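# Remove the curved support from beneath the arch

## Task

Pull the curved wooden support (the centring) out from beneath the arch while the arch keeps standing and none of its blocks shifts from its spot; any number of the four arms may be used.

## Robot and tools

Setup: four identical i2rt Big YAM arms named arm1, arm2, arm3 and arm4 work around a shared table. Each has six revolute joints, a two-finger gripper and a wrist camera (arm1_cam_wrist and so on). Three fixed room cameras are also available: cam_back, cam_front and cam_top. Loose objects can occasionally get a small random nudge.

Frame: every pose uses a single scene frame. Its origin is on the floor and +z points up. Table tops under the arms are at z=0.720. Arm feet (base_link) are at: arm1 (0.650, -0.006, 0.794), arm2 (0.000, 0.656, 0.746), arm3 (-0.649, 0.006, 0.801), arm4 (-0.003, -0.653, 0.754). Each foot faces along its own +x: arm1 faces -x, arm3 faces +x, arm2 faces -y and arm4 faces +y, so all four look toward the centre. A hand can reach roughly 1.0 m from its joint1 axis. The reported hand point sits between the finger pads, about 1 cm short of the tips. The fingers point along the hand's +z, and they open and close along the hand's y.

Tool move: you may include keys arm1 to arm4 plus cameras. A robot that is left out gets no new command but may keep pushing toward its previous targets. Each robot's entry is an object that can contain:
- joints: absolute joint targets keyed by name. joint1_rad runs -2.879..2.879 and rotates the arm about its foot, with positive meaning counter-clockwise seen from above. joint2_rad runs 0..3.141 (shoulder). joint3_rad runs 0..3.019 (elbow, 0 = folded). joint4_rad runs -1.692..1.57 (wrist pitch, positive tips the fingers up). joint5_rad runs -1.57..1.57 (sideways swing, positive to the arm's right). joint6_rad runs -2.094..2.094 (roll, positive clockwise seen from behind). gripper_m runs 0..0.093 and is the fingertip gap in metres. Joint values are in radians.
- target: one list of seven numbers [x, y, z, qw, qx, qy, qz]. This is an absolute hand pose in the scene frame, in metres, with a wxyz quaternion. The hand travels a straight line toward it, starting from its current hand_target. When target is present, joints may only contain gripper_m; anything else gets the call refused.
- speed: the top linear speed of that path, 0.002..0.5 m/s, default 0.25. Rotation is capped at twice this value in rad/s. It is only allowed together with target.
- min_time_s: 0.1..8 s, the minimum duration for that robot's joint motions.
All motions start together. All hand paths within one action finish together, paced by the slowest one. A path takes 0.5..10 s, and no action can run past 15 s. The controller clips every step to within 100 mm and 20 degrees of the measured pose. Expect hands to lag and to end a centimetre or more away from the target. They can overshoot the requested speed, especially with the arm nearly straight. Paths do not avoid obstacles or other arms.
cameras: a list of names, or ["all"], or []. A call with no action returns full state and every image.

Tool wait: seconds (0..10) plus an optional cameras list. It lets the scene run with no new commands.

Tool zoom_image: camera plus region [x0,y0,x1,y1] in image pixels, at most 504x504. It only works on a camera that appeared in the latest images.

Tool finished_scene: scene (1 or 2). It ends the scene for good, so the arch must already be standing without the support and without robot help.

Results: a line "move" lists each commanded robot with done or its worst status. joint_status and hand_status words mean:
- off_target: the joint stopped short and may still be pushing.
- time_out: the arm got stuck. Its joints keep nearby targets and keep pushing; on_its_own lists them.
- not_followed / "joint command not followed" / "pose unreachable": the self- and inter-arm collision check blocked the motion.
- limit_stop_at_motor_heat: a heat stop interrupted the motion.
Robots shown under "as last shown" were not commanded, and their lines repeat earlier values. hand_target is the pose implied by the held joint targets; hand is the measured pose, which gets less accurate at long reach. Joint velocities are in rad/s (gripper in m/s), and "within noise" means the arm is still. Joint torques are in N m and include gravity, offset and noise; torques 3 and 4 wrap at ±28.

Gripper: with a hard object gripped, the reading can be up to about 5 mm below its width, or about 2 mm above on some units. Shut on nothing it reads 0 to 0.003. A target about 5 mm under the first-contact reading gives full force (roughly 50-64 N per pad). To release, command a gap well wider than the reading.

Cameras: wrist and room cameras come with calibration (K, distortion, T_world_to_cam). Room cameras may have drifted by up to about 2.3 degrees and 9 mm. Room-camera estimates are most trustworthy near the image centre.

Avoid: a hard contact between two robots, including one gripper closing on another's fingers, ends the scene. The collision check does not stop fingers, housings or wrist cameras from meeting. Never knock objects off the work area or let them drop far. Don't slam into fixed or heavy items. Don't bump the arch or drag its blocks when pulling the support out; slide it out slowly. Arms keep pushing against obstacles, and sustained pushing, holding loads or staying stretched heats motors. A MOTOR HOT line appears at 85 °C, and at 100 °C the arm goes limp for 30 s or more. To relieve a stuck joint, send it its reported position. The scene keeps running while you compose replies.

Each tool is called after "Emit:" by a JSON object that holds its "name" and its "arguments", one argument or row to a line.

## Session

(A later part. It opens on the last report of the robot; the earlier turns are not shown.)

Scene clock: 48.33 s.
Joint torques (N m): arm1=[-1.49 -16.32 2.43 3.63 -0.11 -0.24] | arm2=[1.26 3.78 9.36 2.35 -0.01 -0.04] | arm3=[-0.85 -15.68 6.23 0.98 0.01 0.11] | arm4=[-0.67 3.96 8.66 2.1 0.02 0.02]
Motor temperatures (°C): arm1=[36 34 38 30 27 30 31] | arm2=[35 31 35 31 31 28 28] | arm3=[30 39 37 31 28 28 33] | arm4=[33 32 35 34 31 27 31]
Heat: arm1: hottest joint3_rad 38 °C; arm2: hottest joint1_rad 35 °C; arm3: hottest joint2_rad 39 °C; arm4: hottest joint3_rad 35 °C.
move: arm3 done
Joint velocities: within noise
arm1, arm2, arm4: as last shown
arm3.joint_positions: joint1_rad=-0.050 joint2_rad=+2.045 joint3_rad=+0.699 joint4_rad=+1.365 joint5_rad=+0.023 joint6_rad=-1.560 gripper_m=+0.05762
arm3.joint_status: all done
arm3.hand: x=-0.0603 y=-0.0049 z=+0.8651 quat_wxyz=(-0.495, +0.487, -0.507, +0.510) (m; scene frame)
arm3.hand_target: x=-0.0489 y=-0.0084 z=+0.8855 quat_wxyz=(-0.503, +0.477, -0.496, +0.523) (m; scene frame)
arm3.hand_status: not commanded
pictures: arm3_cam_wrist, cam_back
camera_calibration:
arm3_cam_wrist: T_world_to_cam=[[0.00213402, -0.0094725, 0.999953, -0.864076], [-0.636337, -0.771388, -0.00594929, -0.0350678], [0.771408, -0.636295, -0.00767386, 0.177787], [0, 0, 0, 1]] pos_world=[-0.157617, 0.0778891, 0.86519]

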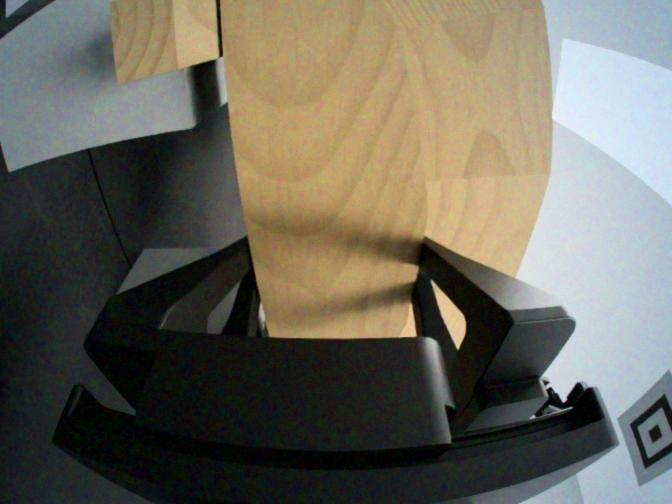

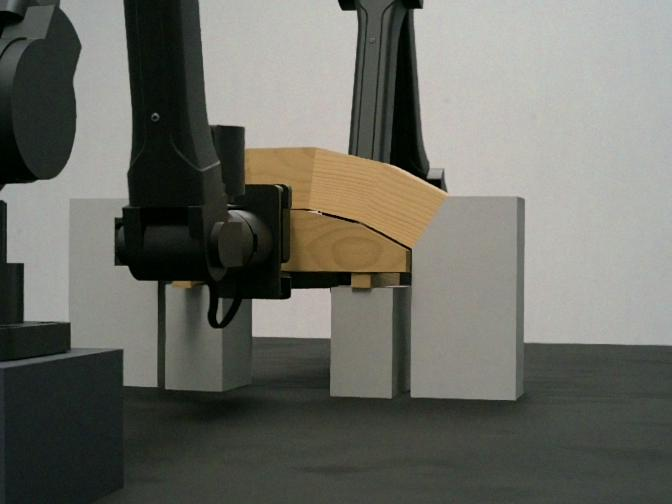

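Emit:
{"name": "move", "arguments": {
  "arm3": {"joints": {"gripper_m": 0.050, "joint3_rad": 0.699, "joint4_rad": 1.365, "joint2_rad": 2.030}, "min_time_s": 0.5},
  "cameras": ["cam_back"]
}}

Emit:
{"name": "zoom_image", "arguments": {
  "camera": "cam_back",
  "region": [230, 190, 420, 300]
}}

Scene clock: 49.30 s.
Joint torques (N m): arm1=[-1.44 -16.26 2.44 3.6 -0.11 -0.24] | arm2=[1.2 3.72 9.33 2.3 -0.01 -0.06] | arm3=[-0.91 -15.15 3.71 1.37 0.03 0.11] | arm4=[-0.85 4.31 8.5 2.09 -0.01 0.03]
Motor temperatures (°C): arm1=[36 35 38 30 27 30 31] | arm2=[35 31 35 31 31 28 28] | arm3=[30 39 37 31 28 28 33] | arm4=[33 32 35 34 31 27 31]
Heat: arm1: hottest joint3_rad 38 °C; arm2: hottest joint1_rad 35 °C; arm3: hottest joint2_rad 39 °C; arm4: hottest joint3_rad 35 °C.
move: arm3 off_target
Joint velocities: within noise
arm1: as last shown
arm2.joint_positions: joint1_rad=+0.031 joint2_rad=+0.603 joint3_rad=+1.457 joint4_rad=-1.387 joint5_rad=-0.263 joint6_rad=+0.761 gripper_m=+0.09396
arm2.joint_status: not commanded
arm2.hand: x=+0.0421 y=+0.4486 z=+1.3126 quat_wxyz=(-0.497, -0.768, -0.393, +0.094) (m; scene frame)
arm2.hand_target: x=+0.0421 y=+0.4516 z=+1.3209 quat_wxyz=(-0.505, -0.763, -0.391, +0.098) (m; scene frame)
arm2.hand_status: not commanded
arm3.joint_positions: joint1_rad=-0.050 joint2_rad=+2.045 joint3_rad=+0.699 joint4_rad=+1.365 joint5_rad=+0.023 joint6_rad=-1.560 gripper_m=+0.05753
arm3.joint_status: gripper_m off_target (ended at +0.05753, target +0.05000); the others done
arm3.hand: x=-0.0603 y=-0.0049 z=+0.8651 quat_wxyz=(-0.495, +0.487, -0.507, +0.510) (m; scene frame)
arm3.hand_target: x=-0.0596 y=-0.0083 z=+0.8737 quat_wxyz=(-0.496, +0.484, -0.502, +0.517) (m; scene frame)
arm3.hand_status: not commanded
arm4.joint_positions: joint1_rad=-0.454 joint2_rad=+0.631 joint3_rad=+1.450 joint4_rad=-1.565 joint5_rad=-0.075 joint6_rad=-0.150 gripper_m=+0.09396
arm4.joint_status: not commanded
arm4.hand: x=+0.0668 y=-0.4724 z=+1.2759 quat_wxyz=(-0.346, +0.552, -0.728, -0.214) (m; scene frame)
arm4.hand_target: x=+0.0658 y=-0.4742 z=+1.2836 quat_wxyz=(-0.354, +0.550, -0.724, -0.218) (m; scene frame)
arm4.hand_status: not commanded
pictures: cam_back

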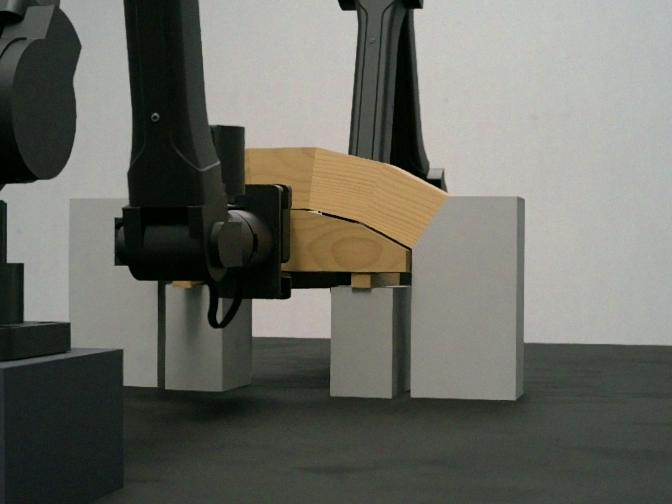

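Scaled by 2.653 from the camera's 672x504 image, which has a finer 960x720 frame.

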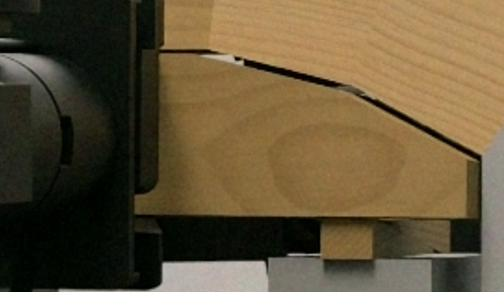

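Emit:
{"name": "move", "arguments": {
  "arm3": {"joints": {"joint2_rad": 2.012, "joint4_rad": 1.390}, "min_time_s": 0.6}
}}

Emit:
{"name": "move", "arguments": {
  "arm3": {"joints": {"joint2_rad": 2.003, "joint4_rad": 1.405}, "min_time_s": 0.6},
  "cameras": ["cam_back"]
}}

Emit:
{"name": "zoom_image", "arguments": {
  "camera": "cam_back",
  "region": [230, 190, 420, 300]
}}

Scene clock: 50.50 s.
Joint torques (N m): arm1=[-1.55 -16.21 2.43 3.59 -0.11 -0.23] | arm2=[1.08 3.43 9.35 2.26 -0.02 -0.07] | arm3=[-0.73 -16.56 3.7 2.41 0.02 0.11] | arm4=[-1.08 4.31 8.62 2.1 0.02 0.02]
Motor temperatures (°C): arm1=[36 35 38 30 27 30 31] | arm2=[35 31 35 31 31 28 28] | arm3=[30 39 37 31 28 28 33] | arm4=[33 32 35 34 31 27 31]
Heat: arm1: hottest joint3_rad 38 °C; arm2: hottest joint1_rad 35 °C; arm3: hottest joint2_rad 39 °C; arm4: hottest joint3_rad 35 °C.
move: arm3 done
Joint velocities: within noise
arm1, arm2, arm4: as last shown
arm3.joint_positions: joint1_rad=-0.050 joint2_rad=+2.045 joint3_rad=+0.699 joint4_rad=+1.365 joint5_rad=+0.023 joint6_rad=-1.560 gripper_m=+0.05753
arm3.joint_status: all done
arm3.hand: x=-0.0602 y=-0.0049 z=+0.8656 quat_wxyz=(-0.496, +0.487, -0.506, +0.511) (m; scene frame)
arm3.hand_target: x=-0.0590 y=-0.0082 z=+0.8902 quat_wxyz=(-0.507, +0.473, -0.491, +0.527) (m; scene frame)
arm3.hand_status: not commanded
pictures: none

Scene clock: 51.40 s.
Joint torques (N m): arm1=[-1.67 -16.32 2.43 3.54 -0.11 -0.23] | arm2=[1.32 3.55 9.29 2.26 0 -0.05] | arm3=[-0.67 -17.44 3.7 2.92 0.03 0.11] | arm4=[-0.91 4.42 8.66 1.91 -0.02 0.03]
Motor temperatures (°C): arm1=[36 35 38 30 27 30 31] | arm2=[35 31 35 31 31 28 28] | arm3=[30 39 37 31 28 28 33] | arm4=[33 32 35 34 31 27 31]
Heat: arm1: hottest joint3_rad 38 °C; arm2: hottest joint1_rad 35 °C; arm3: hottest joint2_rad 39 °C; arm4: hottest joint3_rad 35 °C.
move: arm3 done
Joint velocities: within noise
arm1, arm2, arm4: as last shown
arm3.joint_positions: joint1_rad=-0.050 joint2_rad=+2.045 joint3_rad=+0.699 joint4_rad=+1.367 joint5_rad=+0.023 joint6_rad=-1.560 gripper_m=+0.05752
arm3.joint_status: all done
arm3.hand: x=-0.0602 y=-0.0049 z=+0.8661 quat_wxyz=(-0.496, +0.487, -0.506, +0.511) (m; scene frame)
arm3.hand_target: x=-0.0589 y=-0.0082 z=+0.8988 quat_wxyz=(-0.513, +0.467, -0.485, +0.533) (m; scene frame)
arm3.hand_status: not commanded
pictures: cam_back

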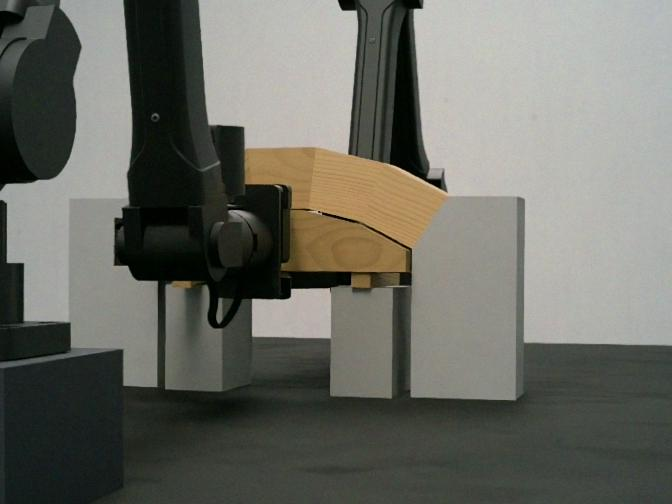

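Scaled by 2.653 from the camera's 672x504 image, which has a finer 960x720 frame.

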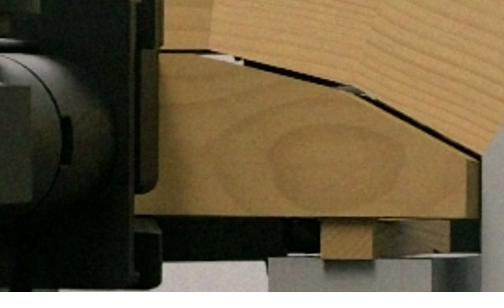

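Emit:
{"name": "move", "arguments": {
  "arm3": {"joints": {"joint2_rad": 1.997, "joint4_rad": 1.412}, "min_time_s": 0.6}
}}

Emit:
{"name": "move", "arguments": {
  "arm3": {"joints": {"joint2_rad": 1.992, "joint4_rad": 1.417}, "min_time_s": 0.6},
  "cameras": ["cam_back", "cam_front"]
}}

Emit:
{"name": "zoom_image", "arguments": {
  "camera": "cam_back",
  "region": [230, 190, 420, 300]
}}

Emit:
{"name": "zoom_image", "arguments": {
  "camera": "cam_front",
  "region": [230, 190, 430, 310]
}}

Scene clock: 52.60 s.
Joint torques (N m): arm1=[-1.61 -16.21 2.43 3.59 -0.11 -0.23] | arm2=[1.26 3.78 9.33 2.24 -0.01 -0.07] | arm3=[-0.91 -17.85 4.11 3.02 0.04 0.11] | arm4=[-1.2 4.25 8.57 2.11 -0.02 0]
Motor temperatures (°C): arm1=[36 35 37 30 27 30 31] | arm2=[35 31 35 31 31 28 28] | arm3=[30 39 37 31 28 28 33] | arm4=[33 32 35 34 31 27 31]
Heat: arm1: hottest joint3_rad 37 °C; arm2: hottest joint1_rad 35 °C; arm3: hottest joint2_rad 39 °C; arm4: hottest joint3_rad 35 °C.
move: arm3 done
Joint velocities: within noise
arm1, arm2, arm4: as last shown
arm3.joint_positions: joint1_rad=-0.050 joint2_rad=+2.043 joint3_rad=+0.695 joint4_rad=+1.372 joint5_rad=+0.023 joint6_rad=-1.560 gripper_m=+0.05752
arm3.joint_status: all done
arm3.hand: x=-0.0620 y=-0.0048 z=+0.8662 quat_wxyz=(-0.496, +0.487, -0.506, +0.511) (m; scene frame)
arm3.hand_target: x=-0.0590 y=-0.0081 z=+0.9040 quat_wxyz=(-0.516, +0.464, -0.482, +0.536) (m; scene frame)
arm3.hand_status: not commanded
pictures: none

Scene clock: 53.50 s.
Joint torques (N m): arm1=[-1.44 -16.21 2.41 3.58 -0.11 -0.24] | arm2=[1.14 3.66 9.33 2.24 -0.01 -0.07] | arm3=[-0.67 -18.14 4.1 3.19 0.02 0.12] | arm4=[-1.32 3.66 8.73 2.18 0 0.06]
Motor temperatures (°C): arm1=[36 35 37 30 27 30 31] | arm2=[35 31 35 31 31 28 28] | arm3=[30 39 37 31 28 28 34] | arm4=[33 32 35 34 31 27 31]
Heat: arm1: hottest joint3_rad 37 °C; arm2: hottest joint1_rad 35 °C; arm3: hottest joint2_rad 39 °C; arm4: hottest joint3_rad 35 °C.
move: arm3 done
Joint velocities: within noise
arm1, arm2, arm4: as last shown
arm3.joint_positions: joint1_rad=-0.050 joint2_rad=+2.043 joint3_rad=+0.695 joint4_rad=+1.372 joint5_rad=+0.023 joint6_rad=-1.560 gripper_m=+0.05752
arm3.joint_status: all done
arm3.hand: x=-0.0620 y=-0.0048 z=+0.8666 quat_wxyz=(-0.496, +0.486, -0.505, +0.512) (m; scene frame)
arm3.hand_target: x=-0.0590 y=-0.0081 z=+0.9081 quat_wxyz=(-0.518, +0.461, -0.479, +0.538) (m; scene frame)
arm3.hand_status: not commanded
pictures: cam_back, cam_front

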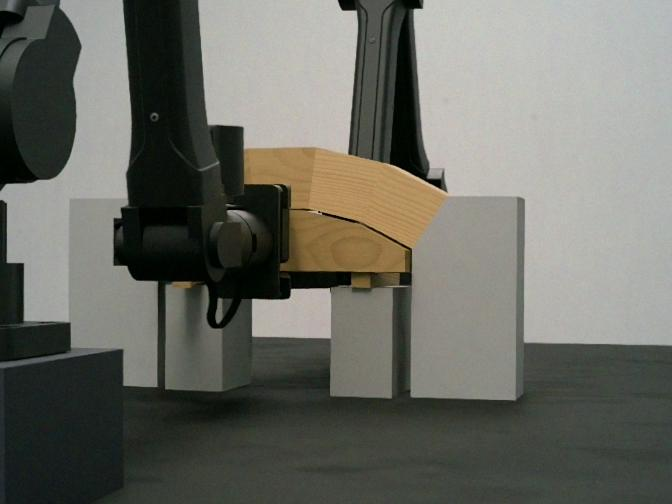

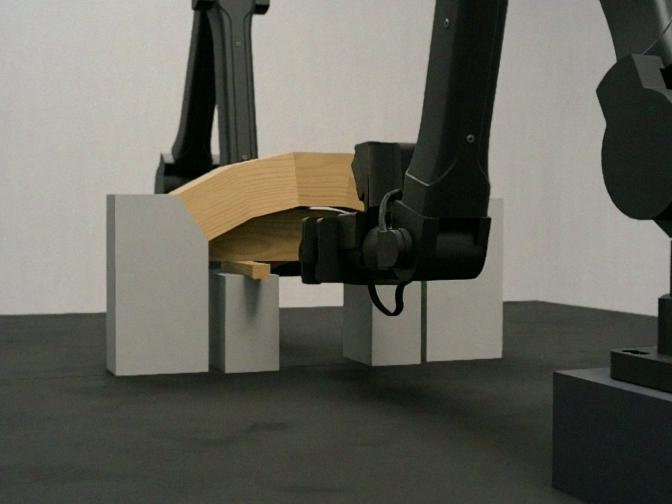

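Scaled by 2.653 from the camera's 672x504 image, which has a finer 960x720 frame.

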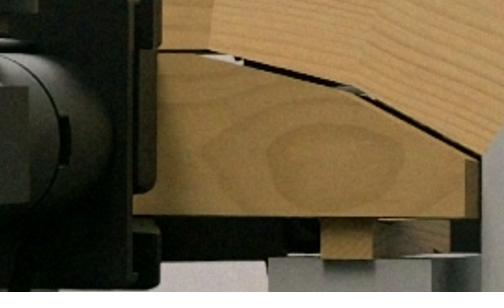

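Scaled by 2.520 from the camera's 672x504 image, which has a finer 960x720 frame.

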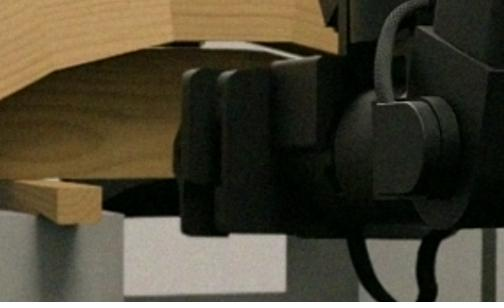

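Emit:
{"name": "move", "arguments": {
  "arm3": {"joints": {"joint2_rad": 1.986, "joint4_rad": 1.421}, "min_time_s": 0.6},
  "cameras": ["cam_back"]
}}

Emit:
{"name": "zoom_image", "arguments": {
  "camera": "cam_back",
  "region": [230, 190, 420, 300]
}}

Scene clock: 54.73 s.
Joint torques (N m): arm1=[-1.61 -16.21 2.43 3.58 -0.12 -0.23] | arm2=[1.32 3.78 9.37 2.3 -0.01 -0.06] | arm3=[-0.85 -18.32 4.46 3.33 0.03 0.11] | arm4=[-1.26 4.48 8.64 2.04 -0.02 0.03]
Motor temperatures (°C): arm1=[36 35 37 30 27 30 31] | arm2=[35 31 35 31 31 28 28] | arm3=[30 40 37 31 28 28 34] | arm4=[33 32 35 34 31 27 31]
Heat: arm1: hottest joint3_rad 37 °C; arm2: hottest joint1_rad 35 °C; arm3: hottest joint2_rad 40 °C; arm4: hottest joint3_rad 35 °C.
move: arm3 done
Joint velocities: within noise
arm1, arm2, arm4: as last shown
arm3.joint_positions: joint1_rad=-0.050 joint2_rad=+2.040 joint3_rad=+0.690 joint4_rad=+1.373 joint5_rad=+0.023 joint6_rad=-1.560 gripper_m=+0.05752
arm3.joint_status: all done
arm3.hand: x=-0.0635 y=-0.0048 z=+0.8668 quat_wxyz=(-0.496, +0.487, -0.506, +0.511) (m; scene frame)
arm3.hand_target: x=-0.0590 y=-0.0081 z=+0.9124 quat_wxyz=(-0.521, +0.458, -0.476, +0.540) (m; scene frame)
arm3.hand_status: not commanded
pictures: cam_back

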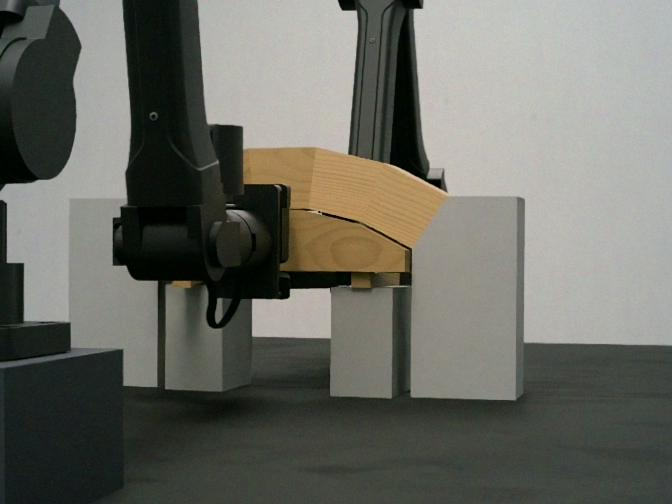

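Scaled by 2.653 from the camera's 672x504 image, which has a finer 960x720 frame.

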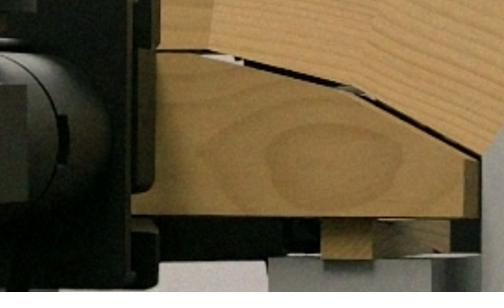

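Emit:
{"name": "zoom_image", "arguments": {
  "camera": "cam_back",
  "region": [340, 235, 420, 300]
}}

Emit:
{"name": "move", "arguments": {
  "arm3": {"joints": {"joint2_rad": 1.980, "joint4_rad": 1.427, "joint3_rad": 0.697}, "min_time_s": 0.6},
  "cameras": ["cam_back", "cam_front", "arm3_cam_wrist"]
}}

Emit:
{"name": "zoom_image", "arguments": {
  "camera": "cam_back",
  "region": [340, 235, 420, 300]
}}

Emit:
{"name": "zoom_image", "arguments": {
  "camera": "cam_back",
  "region": [280, 195, 380, 260]
}}

Scaled by 6.300 from the camera's 672x504 image, which has a finer 960x720 frame.

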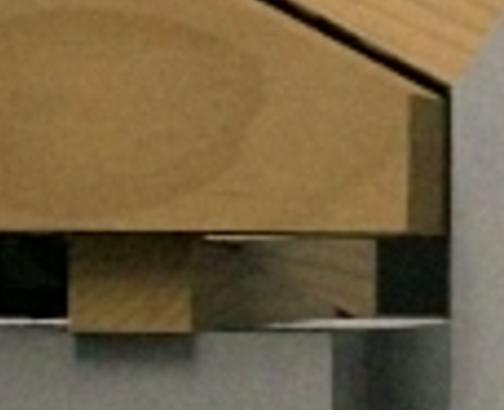

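Scene clock: 59.50 s.
Joint torques (N m): arm1=[-1.55 -16.21 2.41 3.58 -0.12 -0.23] | arm2=[1.14 3.72 9.36 2.24 -0.02 -0.06] | arm3=[-0.85 -18.26 4.66 3.38 0.03 0.11] | arm4=[-0.97 3.72 8.61 2.09 0.01 0.03]
Motor temperatures (°C): arm1=[36 35 37 30 27 30 31] | arm2=[35 31 36 31 31 28 28] | arm3=[30 40 37 31 28 28 34] | arm4=[33 32 35 34 31 27 31]
Heat: arm1: hottest joint3_rad 37 °C; arm2: hottest joint3_rad 36 °C; arm3: hottest joint2_rad 40 °C; arm4: hottest joint3_rad 35 °C.
move: arm3 done
Joint velocities: within noise
arm1.joint_positions: joint1_rad=+0.044 joint2_rad=+2.041 joint3_rad=+0.767 joint4_rad=+1.267 joint5_rad=+0.045 joint6_rad=+0.021 gripper_m=+0.07009
arm1.joint_status: not commanded
arm1.hand: x=+0.0371 y=-0.0098 z=+0.8668 quat_wxyz=(-0.005, +0.708, -0.014, -0.706) (m; scene frame)
arm1.hand_target: x=+0.0396 y=-0.0020 z=+0.8831 quat_wxyz=(-0.013, +0.694, -0.014, -0.719) (m; scene frame)
arm1.hand_status: not commanded
arm2, arm4: as last shown
arm3.joint_positions: joint1_rad=-0.050 joint2_rad=+2.035 joint3_rad=+0.687 joint4_rad=+1.378 joint5_rad=+0.023 joint6_rad=-1.560 gripper_m=+0.05752
arm3.joint_status: all done
arm3.hand: x=-0.0643 y=-0.0047 z=+0.8698 quat_wxyz=(-0.498, +0.485, -0.504, +0.513) (m; scene frame)
arm3.hand_target: x=-0.0596 y=-0.0080 z=+0.9168 quat_wxyz=(-0.523, +0.456, -0.473, +0.543) (m; scene frame)
arm3.hand_status: not commanded
pictures: arm3_cam_wrist, cam_back, cam_front
camera_calibration:
arm3_cam_wrist: T_world_to_cam=[[-0.00822793, -0.00860803, 0.999929, -0.869379], [-0.635933, -0.771653, -0.0118757, -0.0323509], [0.7717, -0.635986, 0.000874973, 0.173647], [0, 0, 0, 1]] pos_world=[-0.16173, 0.0779898, 0.868781]

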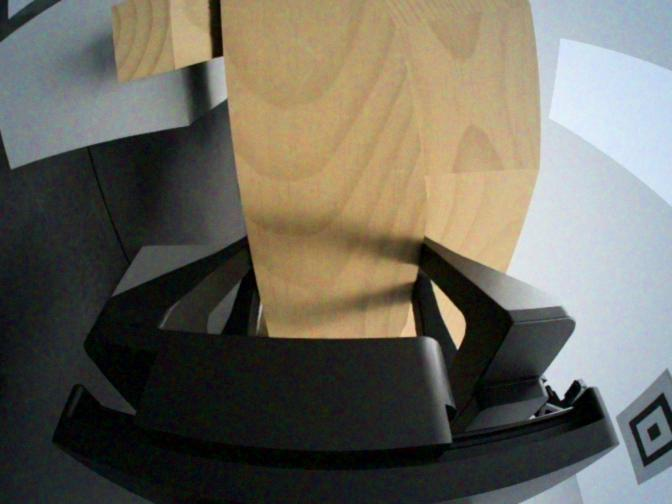

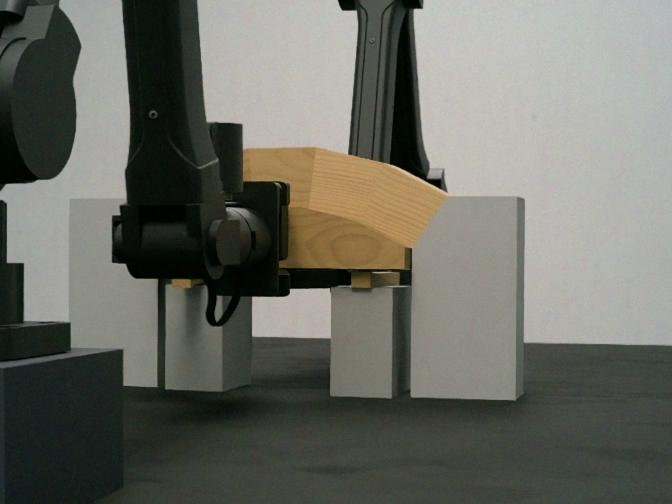

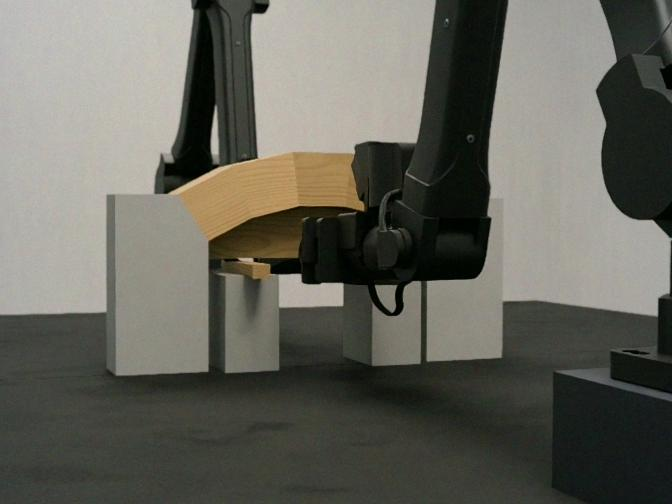

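Scaled by 6.300 from the camera's 672x504 image, which has a finer 960x720 frame.

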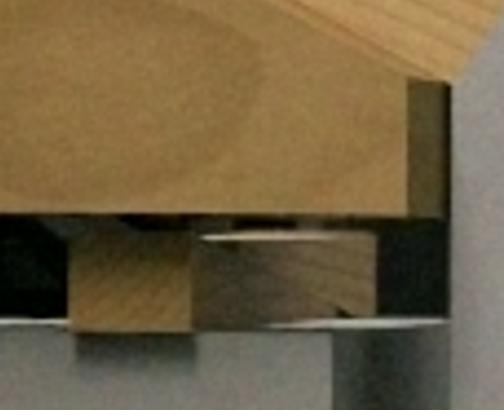

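Scaled by 5.040 from the camera's 672x504 image, which has a finer 960x720 frame.

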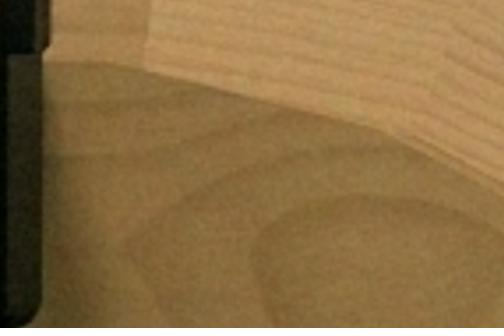

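Emit:
{"name": "zoom_image", "arguments": {
  "camera": "cam_front",
  "region": [200, 190, 320, 280]
}}

Scaled by 4.200 from the camera's 672x504 image, which has a finer 960x720 frame.

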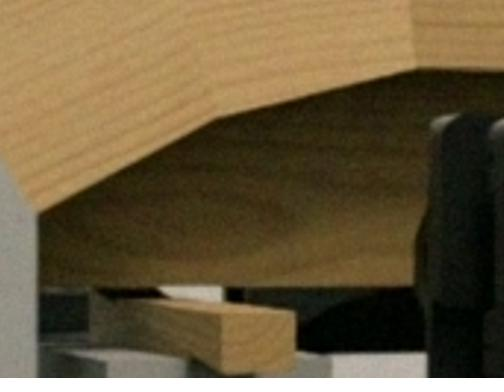

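Emit:
{"name": "move", "arguments": {
  "arm3": {"joints": {"joint3_rad": 0.691}, "min_time_s": 0.5},
  "cameras": ["cam_back", "cam_front"]
}}

Emit:
{"name": "zoom_image", "arguments": {
  "camera": "cam_back",
  "region": [340, 235, 420, 300]
}}

Emit:
{"name": "zoom_image", "arguments": {
  "camera": "cam_back",
  "region": [280, 195, 380, 260]
}}

Scene clock: 61.57 s.
Joint torques (N m): arm1=[-1.49 -16.38 2.39 3.59 -0.12 -0.22] | arm2=[1.2 3.9 9.31 2.32 -0.01 -0.05] | arm3=[-0.73 -18.32 4.59 3.4 0.03 0.11] | arm4=[-1.49 4.37 8.64 2.03 -0.01 0.03]
Motor temperatures (°C): arm1=[36 35 37 30 27 30 31] | arm2=[35 31 36 31 31 28 28] | arm3=[30 41 37 31 28 28 34] | arm4=[33 32 35 34 31 27 31]
Heat: arm1: hottest joint3_rad 37 °C; arm2: hottest joint3_rad 36 °C; arm3: hottest joint2_rad 41 °C; arm4: hottest joint3_rad 35 °C.
move: arm3 done
Joint velocities: within noise
arm1, arm2, arm4: as last shown
arm3.joint_positions: joint1_rad=-0.050 joint2_rad=+2.035 joint3_rad=+0.681 joint4_rad=+1.378 joint5_rad=+0.023 joint6_rad=-1.560 gripper_m=+0.05752
arm3.joint_status: all done
arm3.hand: x=-0.0665 y=-0.0047 z=+0.8682 quat_wxyz=(-0.497, +0.486, -0.505, +0.512) (m; scene frame)
arm3.hand_target: x=-0.0617 y=-0.0079 z=+0.9146 quat_wxyz=(-0.522, +0.457, -0.475, +0.541) (m; scene frame)
arm3.hand_status: not commanded
pictures: cam_back, cam_front

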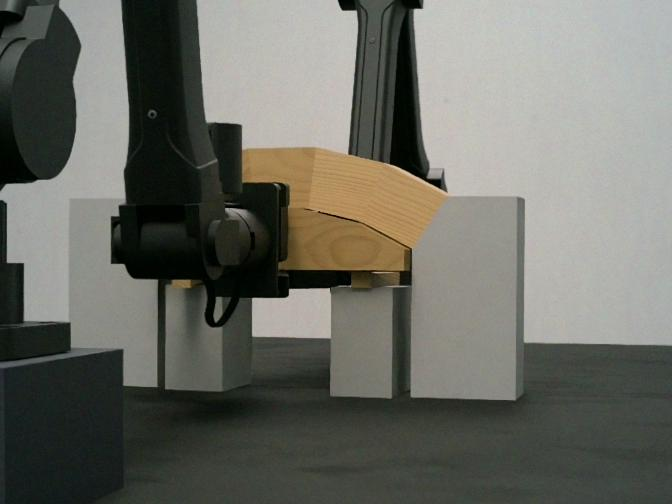

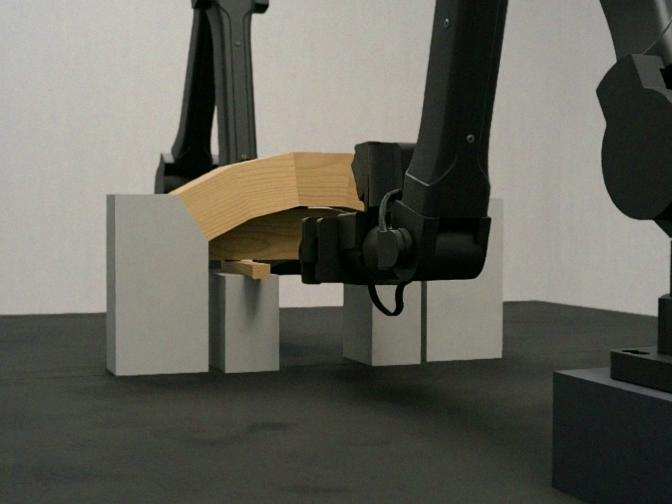

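Scaled by 6.300 from the camera's 672x504 image, which has a finer 960x720 frame.

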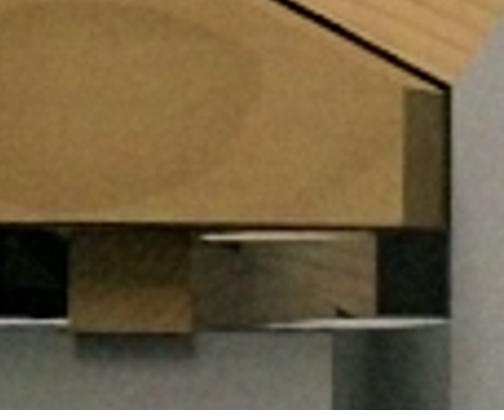

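Scaled by 5.040 from the camera's 672x504 image, which has a finer 960x720 frame.

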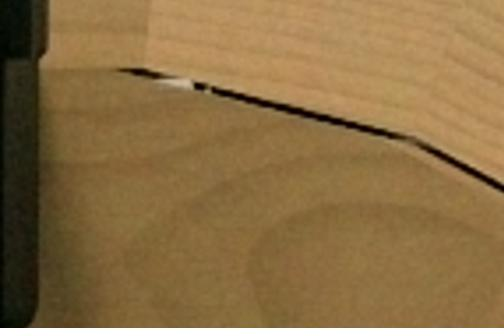

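Emit:
{"name": "move", "arguments": {
  "arm3": {"joints": {"joint2_rad": 1.9735, "joint3_rad": 0.6615, "joint4_rad": 1.4484}, "min_time_s": 0.8},
  "cameras": ["cam_back", "cam_top"]
}}

Emit:
{"name": "zoom_image", "arguments": {
  "camera": "cam_back",
  "region": [270, 190, 420, 300]
}}

Emit:
{"name": "zoom_image", "arguments": {
  "camera": "cam_top",
  "region": [150, 320, 520, 480]
}}

Scene clock: 64.37 s.
Joint torques (N m): arm1=[-1.55 -16.21 2.4 3.56 -0.12 -0.24] | arm2=[1.44 3.78 9.4 2.28 -0.03 -0.06] | arm3=[-0.85 -17.9 4.31 3.36 0.03 0.11] | arm4=[-0.79 4.13 8.58 2.07 0.02 -0.01]
Motor temperatures (°C): arm1=[36 35 37 30 27 30 31] | arm2=[35 31 36 31 31 28 28] | arm3=[30 41 37 31 28 28 34] | arm4=[33 32 35 34 31 27 31]
Heat: arm1: hottest joint3_rad 37 °C; arm2: hottest joint3_rad 36 °C; arm3: hottest joint2_rad 41 °C; arm4: hottest joint3_rad 35 °C.
move: arm3 done
Joint velocities: within noise
arm1: as last shown
arm2.joint_positions: joint1_rad=+0.031 joint2_rad=+0.603 joint3_rad=+1.457 joint4_rad=-1.387 joint5_rad=-0.263 joint6_rad=+0.761 gripper_m=+0.09396
arm2.joint_status: not commanded
arm2.hand: x=+0.0421 y=+0.4486 z=+1.3126 quat_wxyz=(-0.497, -0.768, -0.393, +0.094) (m; scene frame)
arm2.hand_target: x=+0.0421 y=+0.4516 z=+1.3209 quat_wxyz=(-0.505, -0.763, -0.391, +0.098) (m; scene frame)
arm2.hand_status: not commanded
arm3.joint_positions: joint1_rad=-0.050 joint2_rad=+2.028 joint3_rad=+0.652 joint4_rad=+1.399 joint5_rad=+0.023 joint6_rad=-1.560 gripper_m=+0.05752
arm3.joint_status: all done
arm3.hand: x=-0.0768 y=-0.0046 z=+0.8681 quat_wxyz=(-0.497, +0.486, -0.505, +0.512) (m; scene frame)
arm3.hand_target: x=-0.0722 y=-0.0078 z=+0.9133 quat_wxyz=(-0.521, +0.458, -0.476, +0.541) (m; scene frame)
arm3.hand_status: not commanded
arm4.joint_positions: joint1_rad=-0.454 joint2_rad=+0.631 joint3_rad=+1.450 joint4_rad=-1.565 joint5_rad=-0.075 joint6_rad=-0.150 gripper_m=+0.09396
arm4.joint_status: not commanded
arm4.hand: x=+0.0668 y=-0.4724 z=+1.2759 quat_wxyz=(-0.346, +0.552, -0.728, -0.214) (m; scene frame)
arm4.hand_target: x=+0.0658 y=-0.4742 z=+1.2836 quat_wxyz=(-0.354, +0.550, -0.724, -0.218) (m; scene frame)
arm4.hand_status: not commanded
pictures: cam_back, cam_top

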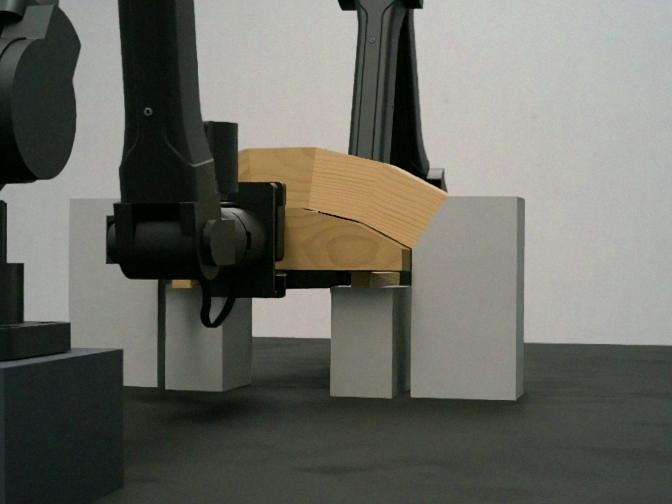

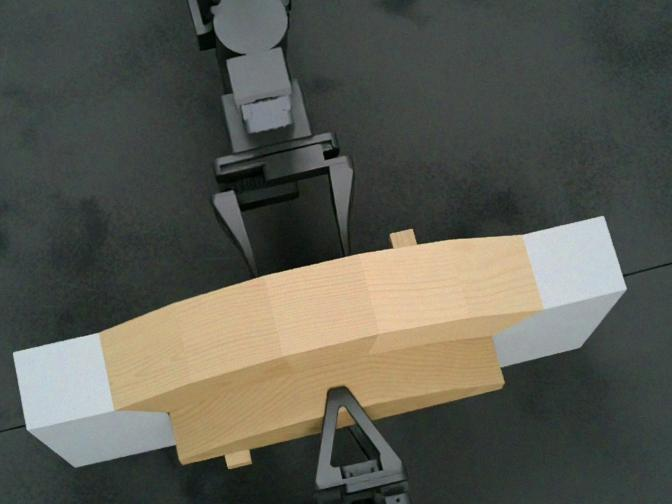

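Scaled by 3.360 from the camera's 672x504 image, which has a finer 960x720 frame.

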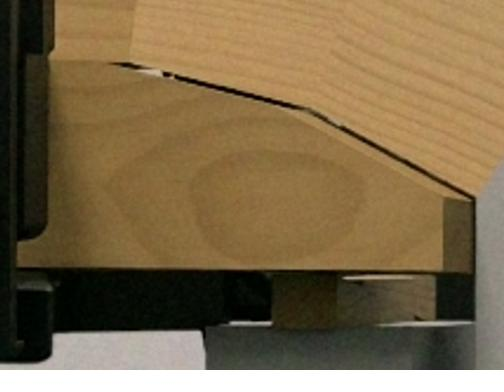

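Scaled by 1.362 from the camera's 672x504 image, which has a finer 960x720 frame.

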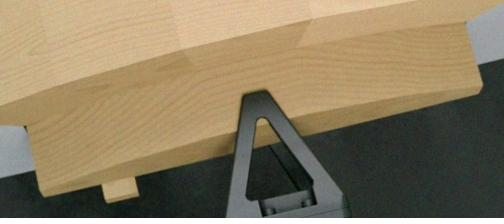

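Emit:
{"name": "move", "arguments": {
  "arm3": {"joints": {"joint2_rad": 1.9617, "joint3_rad": 0.6065, "joint4_rad": 1.4921}, "min_time_s": 1.3},
  "cameras": ["cam_back", "cam_top"]
}}

Emit:
{"name": "zoom_image", "arguments": {
  "camera": "cam_back",
  "region": [270, 190, 420, 300]
}}

Emit:
{"name": "zoom_image", "arguments": {
  "camera": "cam_top",
  "region": [150, 320, 520, 480]
}}

Scene clock: 66.33 s.
Joint torques (N m): arm1=[-1.61 -16.21 2.44 3.58 -0.11 -0.24] | arm2=[1.2 3.72 9.28 2.33 -0.01 -0.05] | arm3=[-0.85 -17.44 3.86 3.44 0.02 0.11] | arm4=[-0.73 3.66 8.55 2.09 -0.02 -0.02]
Motor temperatures (°C): arm1=[36 35 37 30 27 30 31] | arm2=[35 31 36 31 31 28 28] | arm3=[30 41 37 31 28 28 34] | arm4=[33 32 35 34 31 27 31]
Heat: arm1: hottest joint3_rad 37 °C; arm2: hottest joint3_rad 36 °C; arm3: hottest joint2_rad 41 °C; arm4: hottest joint3_rad 35 °C.
move: arm3 done
Joint velocities: within noise
arm1, arm2, arm4: as last shown
arm3.joint_positions: joint1_rad=-0.050 joint2_rad=+2.014 joint3_rad=+0.598 joint4_rad=+1.443 joint5_rad=+0.023 joint6_rad=-1.560 gripper_m=+0.05752
arm3.joint_status: all done
arm3.hand: x=-0.0963 y=-0.0044 z=+0.8695 quat_wxyz=(-0.497, +0.486, -0.504, +0.512) (m; scene frame)
arm3.hand_target: x=-0.0920 y=-0.0074 z=+0.9124 quat_wxyz=(-0.522, +0.457, -0.475, +0.541) (m; scene frame)
arm3.hand_status: not commanded
pictures: cam_back, cam_top

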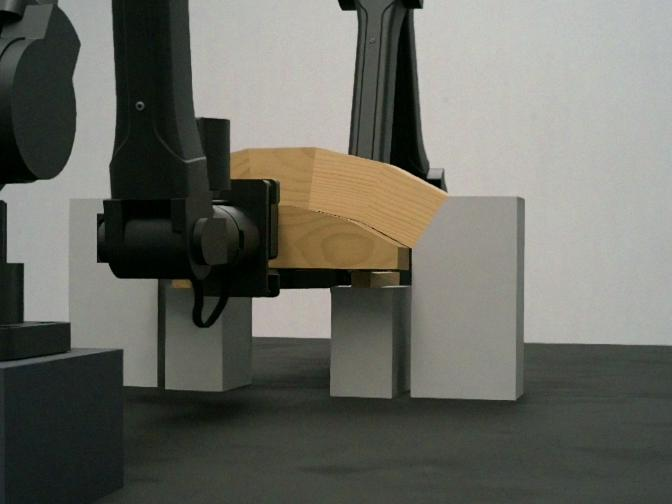

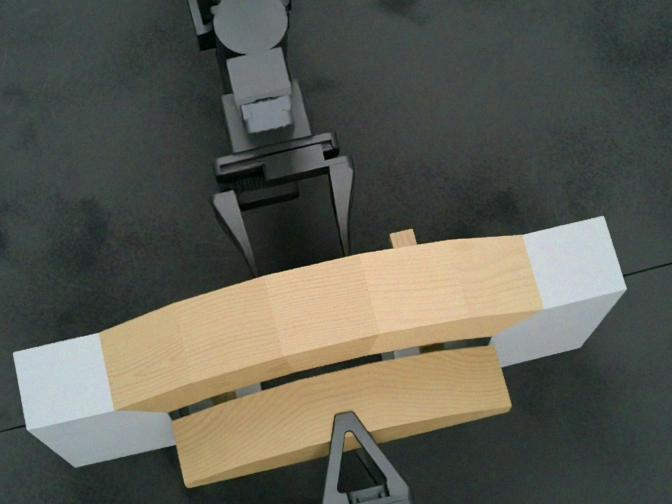

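Scaled by 3.360 from the camera's 672x504 image, which has a finer 960x720 frame.

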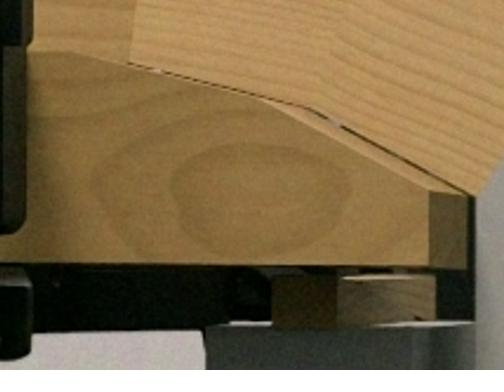

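Scaled by 1.362 from the camera's 672x504 image, which has a finer 960x720 frame.

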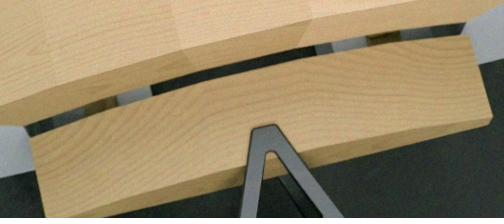

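Emit:
{"name": "move", "arguments": {
  "arm3": {"joints": {"joint2_rad": 1.952, "joint3_rad": 0.5515, "joint4_rad": 1.537}, "min_time_s": 1.3},
  "cameras": ["cam_back", "cam_top"]
}}

Emit:
{"name": "zoom_image", "arguments": {
  "camera": "cam_top",
  "region": [150, 320, 520, 480]
}}

Scene clock: 68.60 s.
Joint torques (N m): arm1=[-1.55 -16.15 2.4 3.59 -0.12 -0.23] | arm2=[1.03 3.84 9.33 2.28 -0.01 -0.05] | arm3=[-0.67 -16.44 3.32 3.41 0.03 0.11] | arm4=[-1.08 4.01 8.55 2.1 -0.02 0.03]
Motor temperatures (°C): arm1=[36 35 37 30 27 30 31] | arm2=[35 31 36 31 31 28 28] | arm3=[30 41 36 31 28 28 34] | arm4=[33 32 35 34 31 27 31]
Heat: arm1: hottest joint3_rad 37 °C; arm2: hottest joint3_rad 36 °C; arm3: hottest joint2_rad 41 °C; arm4: hottest joint3_rad 35 °C.
move: arm3 done
Joint velocities: within noise
arm1, arm2, arm4: as last shown
arm3.joint_positions: joint1_rad=-0.050 joint2_rad=+2.003 joint3_rad=+0.544 joint4_rad=+1.488 joint5_rad=+0.023 joint6_rad=-1.560 gripper_m=+0.05752
arm3.joint_status: all done
arm3.hand: x=-0.1161 y=-0.0041 z=+0.8704 quat_wxyz=(-0.498, +0.485, -0.504, +0.513) (m; scene frame)
arm3.hand_target: x=-0.1122 y=-0.0071 z=+0.9110 quat_wxyz=(-0.521, +0.458, -0.475, +0.541) (m; scene frame)
arm3.hand_status: not commanded
pictures: cam_back, cam_top

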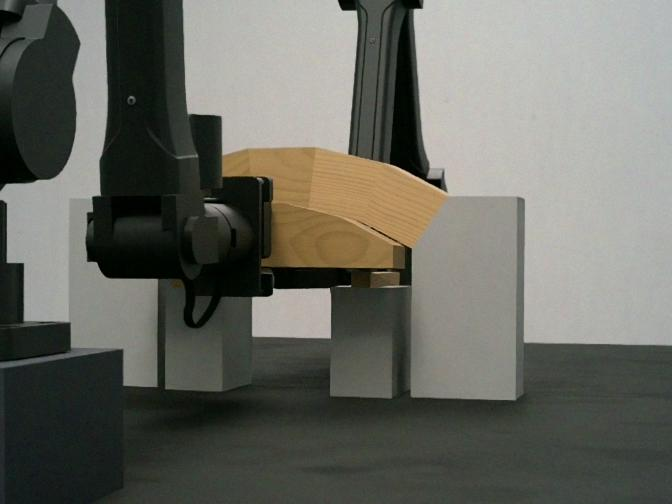

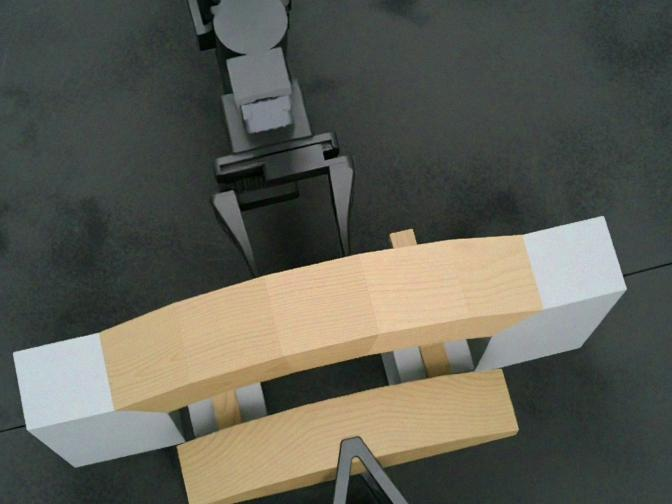

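Scaled by 1.362 from the camera's 672x504 image, which has a finer 960x720 frame.

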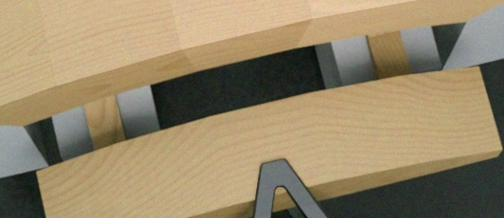

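Emit:
{"name": "move", "arguments": {
  "arm3": {"joints": {"joint2_rad": 1.817, "joint3_rad": 0.3955, "joint4_rad": 1.548}, "min_time_s": 1.8},
  "cameras": ["cam_back", "cam_top"]
}}

Scene clock: 71.80 s.
Joint torques (N m): arm1=[-1.55 -16.38 2.43 3.59 -0.11 -0.24] | arm2=[1.14 3.78 9.31 2.28 -0.01 -0.06] | arm3=[-0.67 -13.8 3.15 3.38 0.03 0.13] | arm4=[-1.08 3.78 8.5 2.09 0 0]
Motor temperatures (°C): arm1=[36 35 37 30 27 30 31] | arm2=[35 31 36 31 31 28 28] | arm3=[30 41 36 31 28 28 34] | arm4=[33 32 35 34 31 27 31]
Heat: arm1: hottest joint3_rad 37 °C; arm2: hottest joint3_rad 36 °C; arm3: hottest joint2_rad 41 °C; arm4: hottest joint3_rad 35 °C.
move: arm3 done
Joint velocities: within noise
arm1, arm2, arm4: as last shown
arm3.joint_positions: joint1_rad=-0.050 joint2_rad=+1.863 joint3_rad=+0.388 joint4_rad=+1.499 joint5_rad=+0.023 joint6_rad=-1.560 gripper_m=+0.05752
arm3.joint_status: all done
arm3.hand: x=-0.1679 y=-0.0034 z=+0.8969 quat_wxyz=(-0.497, +0.486, -0.505, +0.512) (m; scene frame)
arm3.hand_target: x=-0.1654 y=-0.0060 z=+0.9318 quat_wxyz=(-0.519, +0.460, -0.478, +0.538) (m; scene frame)
arm3.hand_status: not commanded
pictures: cam_back, cam_top

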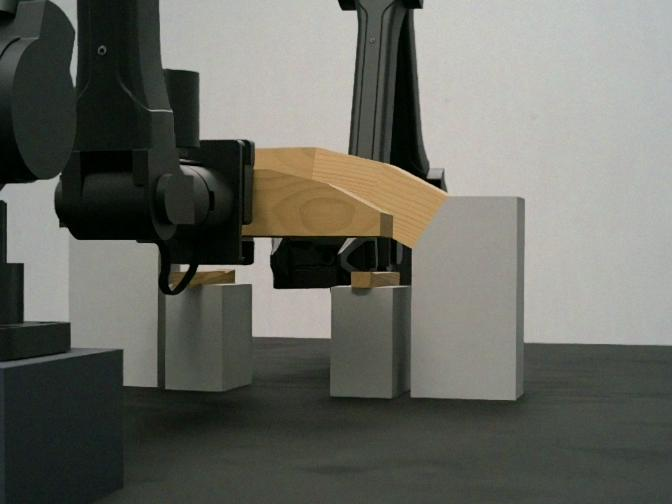

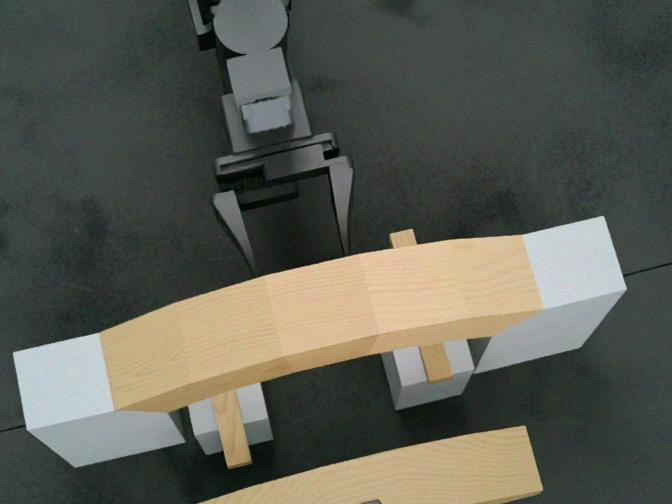

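Emit:
{"name": "move", "arguments": {
  "arm3": {"target": [-0.235, -0.001, 0.95, -0.2692, 0.6398, -0.6665, 0.2718], "speed": 0.2}
}}

Emit:
{"name": "move", "arguments": {
  "arm3": {"target": [-0.30, 0.001, 0.88, 0, 0.6946, -0.7194, 0], "speed": 0.2},
  "cameras": ["cam_back", "cam_front", "arm3_cam_wrist"]
}}

Scene clock: 75.20 s.
Joint torques (N m): arm1=[-1.61 -16.32 2.43 3.6 -0.11 -0.23] | arm2=[1.14 3.84 9.36 2.26 -0.03 -0.07] | arm3=[-0.67 -8.23 17.26 0.94 -0.1 0.26] | arm4=[-1.49 4.07 8.53 2.15 0 0.03]
Motor temperatures (°C): arm1=[36 35 37 30 27 30 31] | arm2=[35 31 36 31 31 28 28] | arm3=[30 41 38 31 28 28 35] | arm4=[33 32 35 34 31 27 31]
Heat: arm1: hottest joint3_rad 37 °C; arm2: hottest joint3_rad 36 °C; arm3: hottest joint2_rad 41 °C; arm4: hottest joint3_rad 35 °C.
move: arm3 off_target
Joint velocities: within noise
arm1, arm2, arm4: as last shown
arm3.joint_positions: joint1_rad=-0.050 joint2_rad=+1.069 joint3_rad=+0.503 joint4_rad=-0.339 joint5_rad=+0.003 joint6_rad=-1.555 gripper_m=+0.05752
arm3.joint_status: not commanded
arm3.hand: x=-0.2735 y=+0.0012 z=+0.8937 quat_wxyz=(-0.226, +0.661, -0.678, +0.232) (m; scene frame)
arm3.hand_target: x=-0.2398 y=-0.0009 z=+0.9507 quat_wxyz=(-0.269, +0.640, -0.666, +0.272) (m; scene frame)
arm3.hand_status: off_target (0.068 m and 7.3 deg from the pose sent, 0.085 m and 46.0 deg at the start)
pictures: none

Scene clock: 77.90 s.
Joint torques (N m): arm1=[-1.55 -16.21 2.41 3.59 -0.11 -0.22] | arm2=[1.38 3.72 9.37 2.21 -0.01 -0.05] | arm3=[-0.62 -8.23 14.38 -0.81 -0.13 0.1] | arm4=[-0.73 4.54 8.57 2.14 -0.01 0]
Motor temperatures (°C): arm1=[35 36 37 30 27 30 31] | arm2=[35 31 36 31 31 28 27] | arm3=[30 41 39 31 28 28 35] | arm4=[33 32 36 34 31 27 31]
Heat: arm1: hottest joint3_rad 37 °C; arm2: hottest joint3_rad 36 °C; arm3: hottest joint2_rad 41 °C; arm4: hottest joint3_rad 36 °C.
move: arm3 off_target
Joint velocities: within noise
arm1, arm2, arm4: as last shown
arm3.joint_positions: joint1_rad=-0.050 joint2_rad=+1.365 joint3_rad=+0.789 joint4_rad=-1.045 joint5_rad=-0.003 joint6_rad=-1.555 gripper_m=+0.05751
arm3.joint_status: not commanded
arm3.hand: x=-0.3301 y=+0.0027 z=+0.8580 quat_wxyz=(+0.022, +0.697, -0.716, -0.019) (m; scene frame)
arm3.hand_target: x=-0.3016 y=+0.0010 z=+0.8804 quat_wxyz=(+0.000, +0.695, -0.719, +0.000) (m; scene frame)
arm3.hand_status: off_target (0.037 m and 3.4 deg from the pose sent, 0.030 m and 37.8 deg at the start)
pictures: arm3_cam_wrist, cam_back, cam_front
camera_calibration:
arm3_cam_wrist: T_world_to_cam=[[0.996902, -0.0316838, -0.0719897, 0.39175], [0.019049, -0.790769, 0.611818, -0.514662], [-0.076312, -0.611294, -0.787716, 0.780164], [0, 0, 0, 1]] pos_world=[-0.321197, 0.082343, 0.957629]

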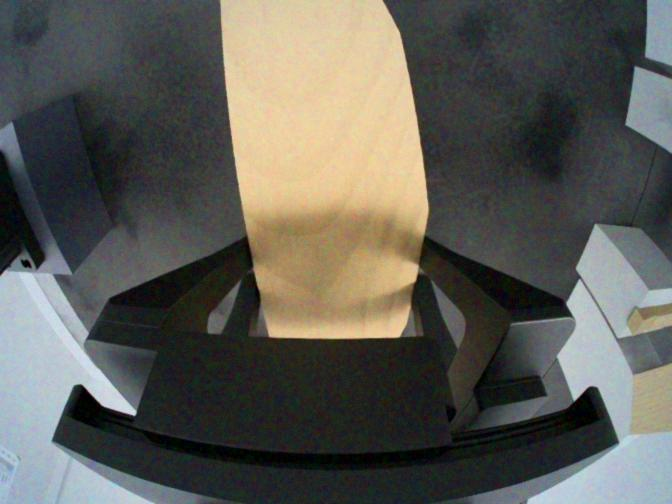

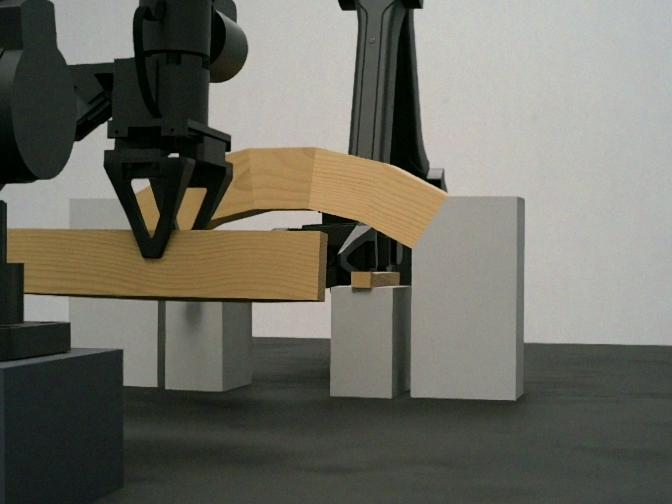

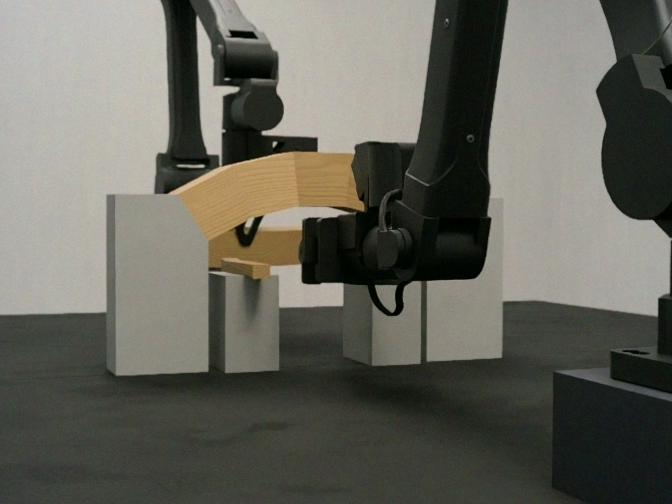

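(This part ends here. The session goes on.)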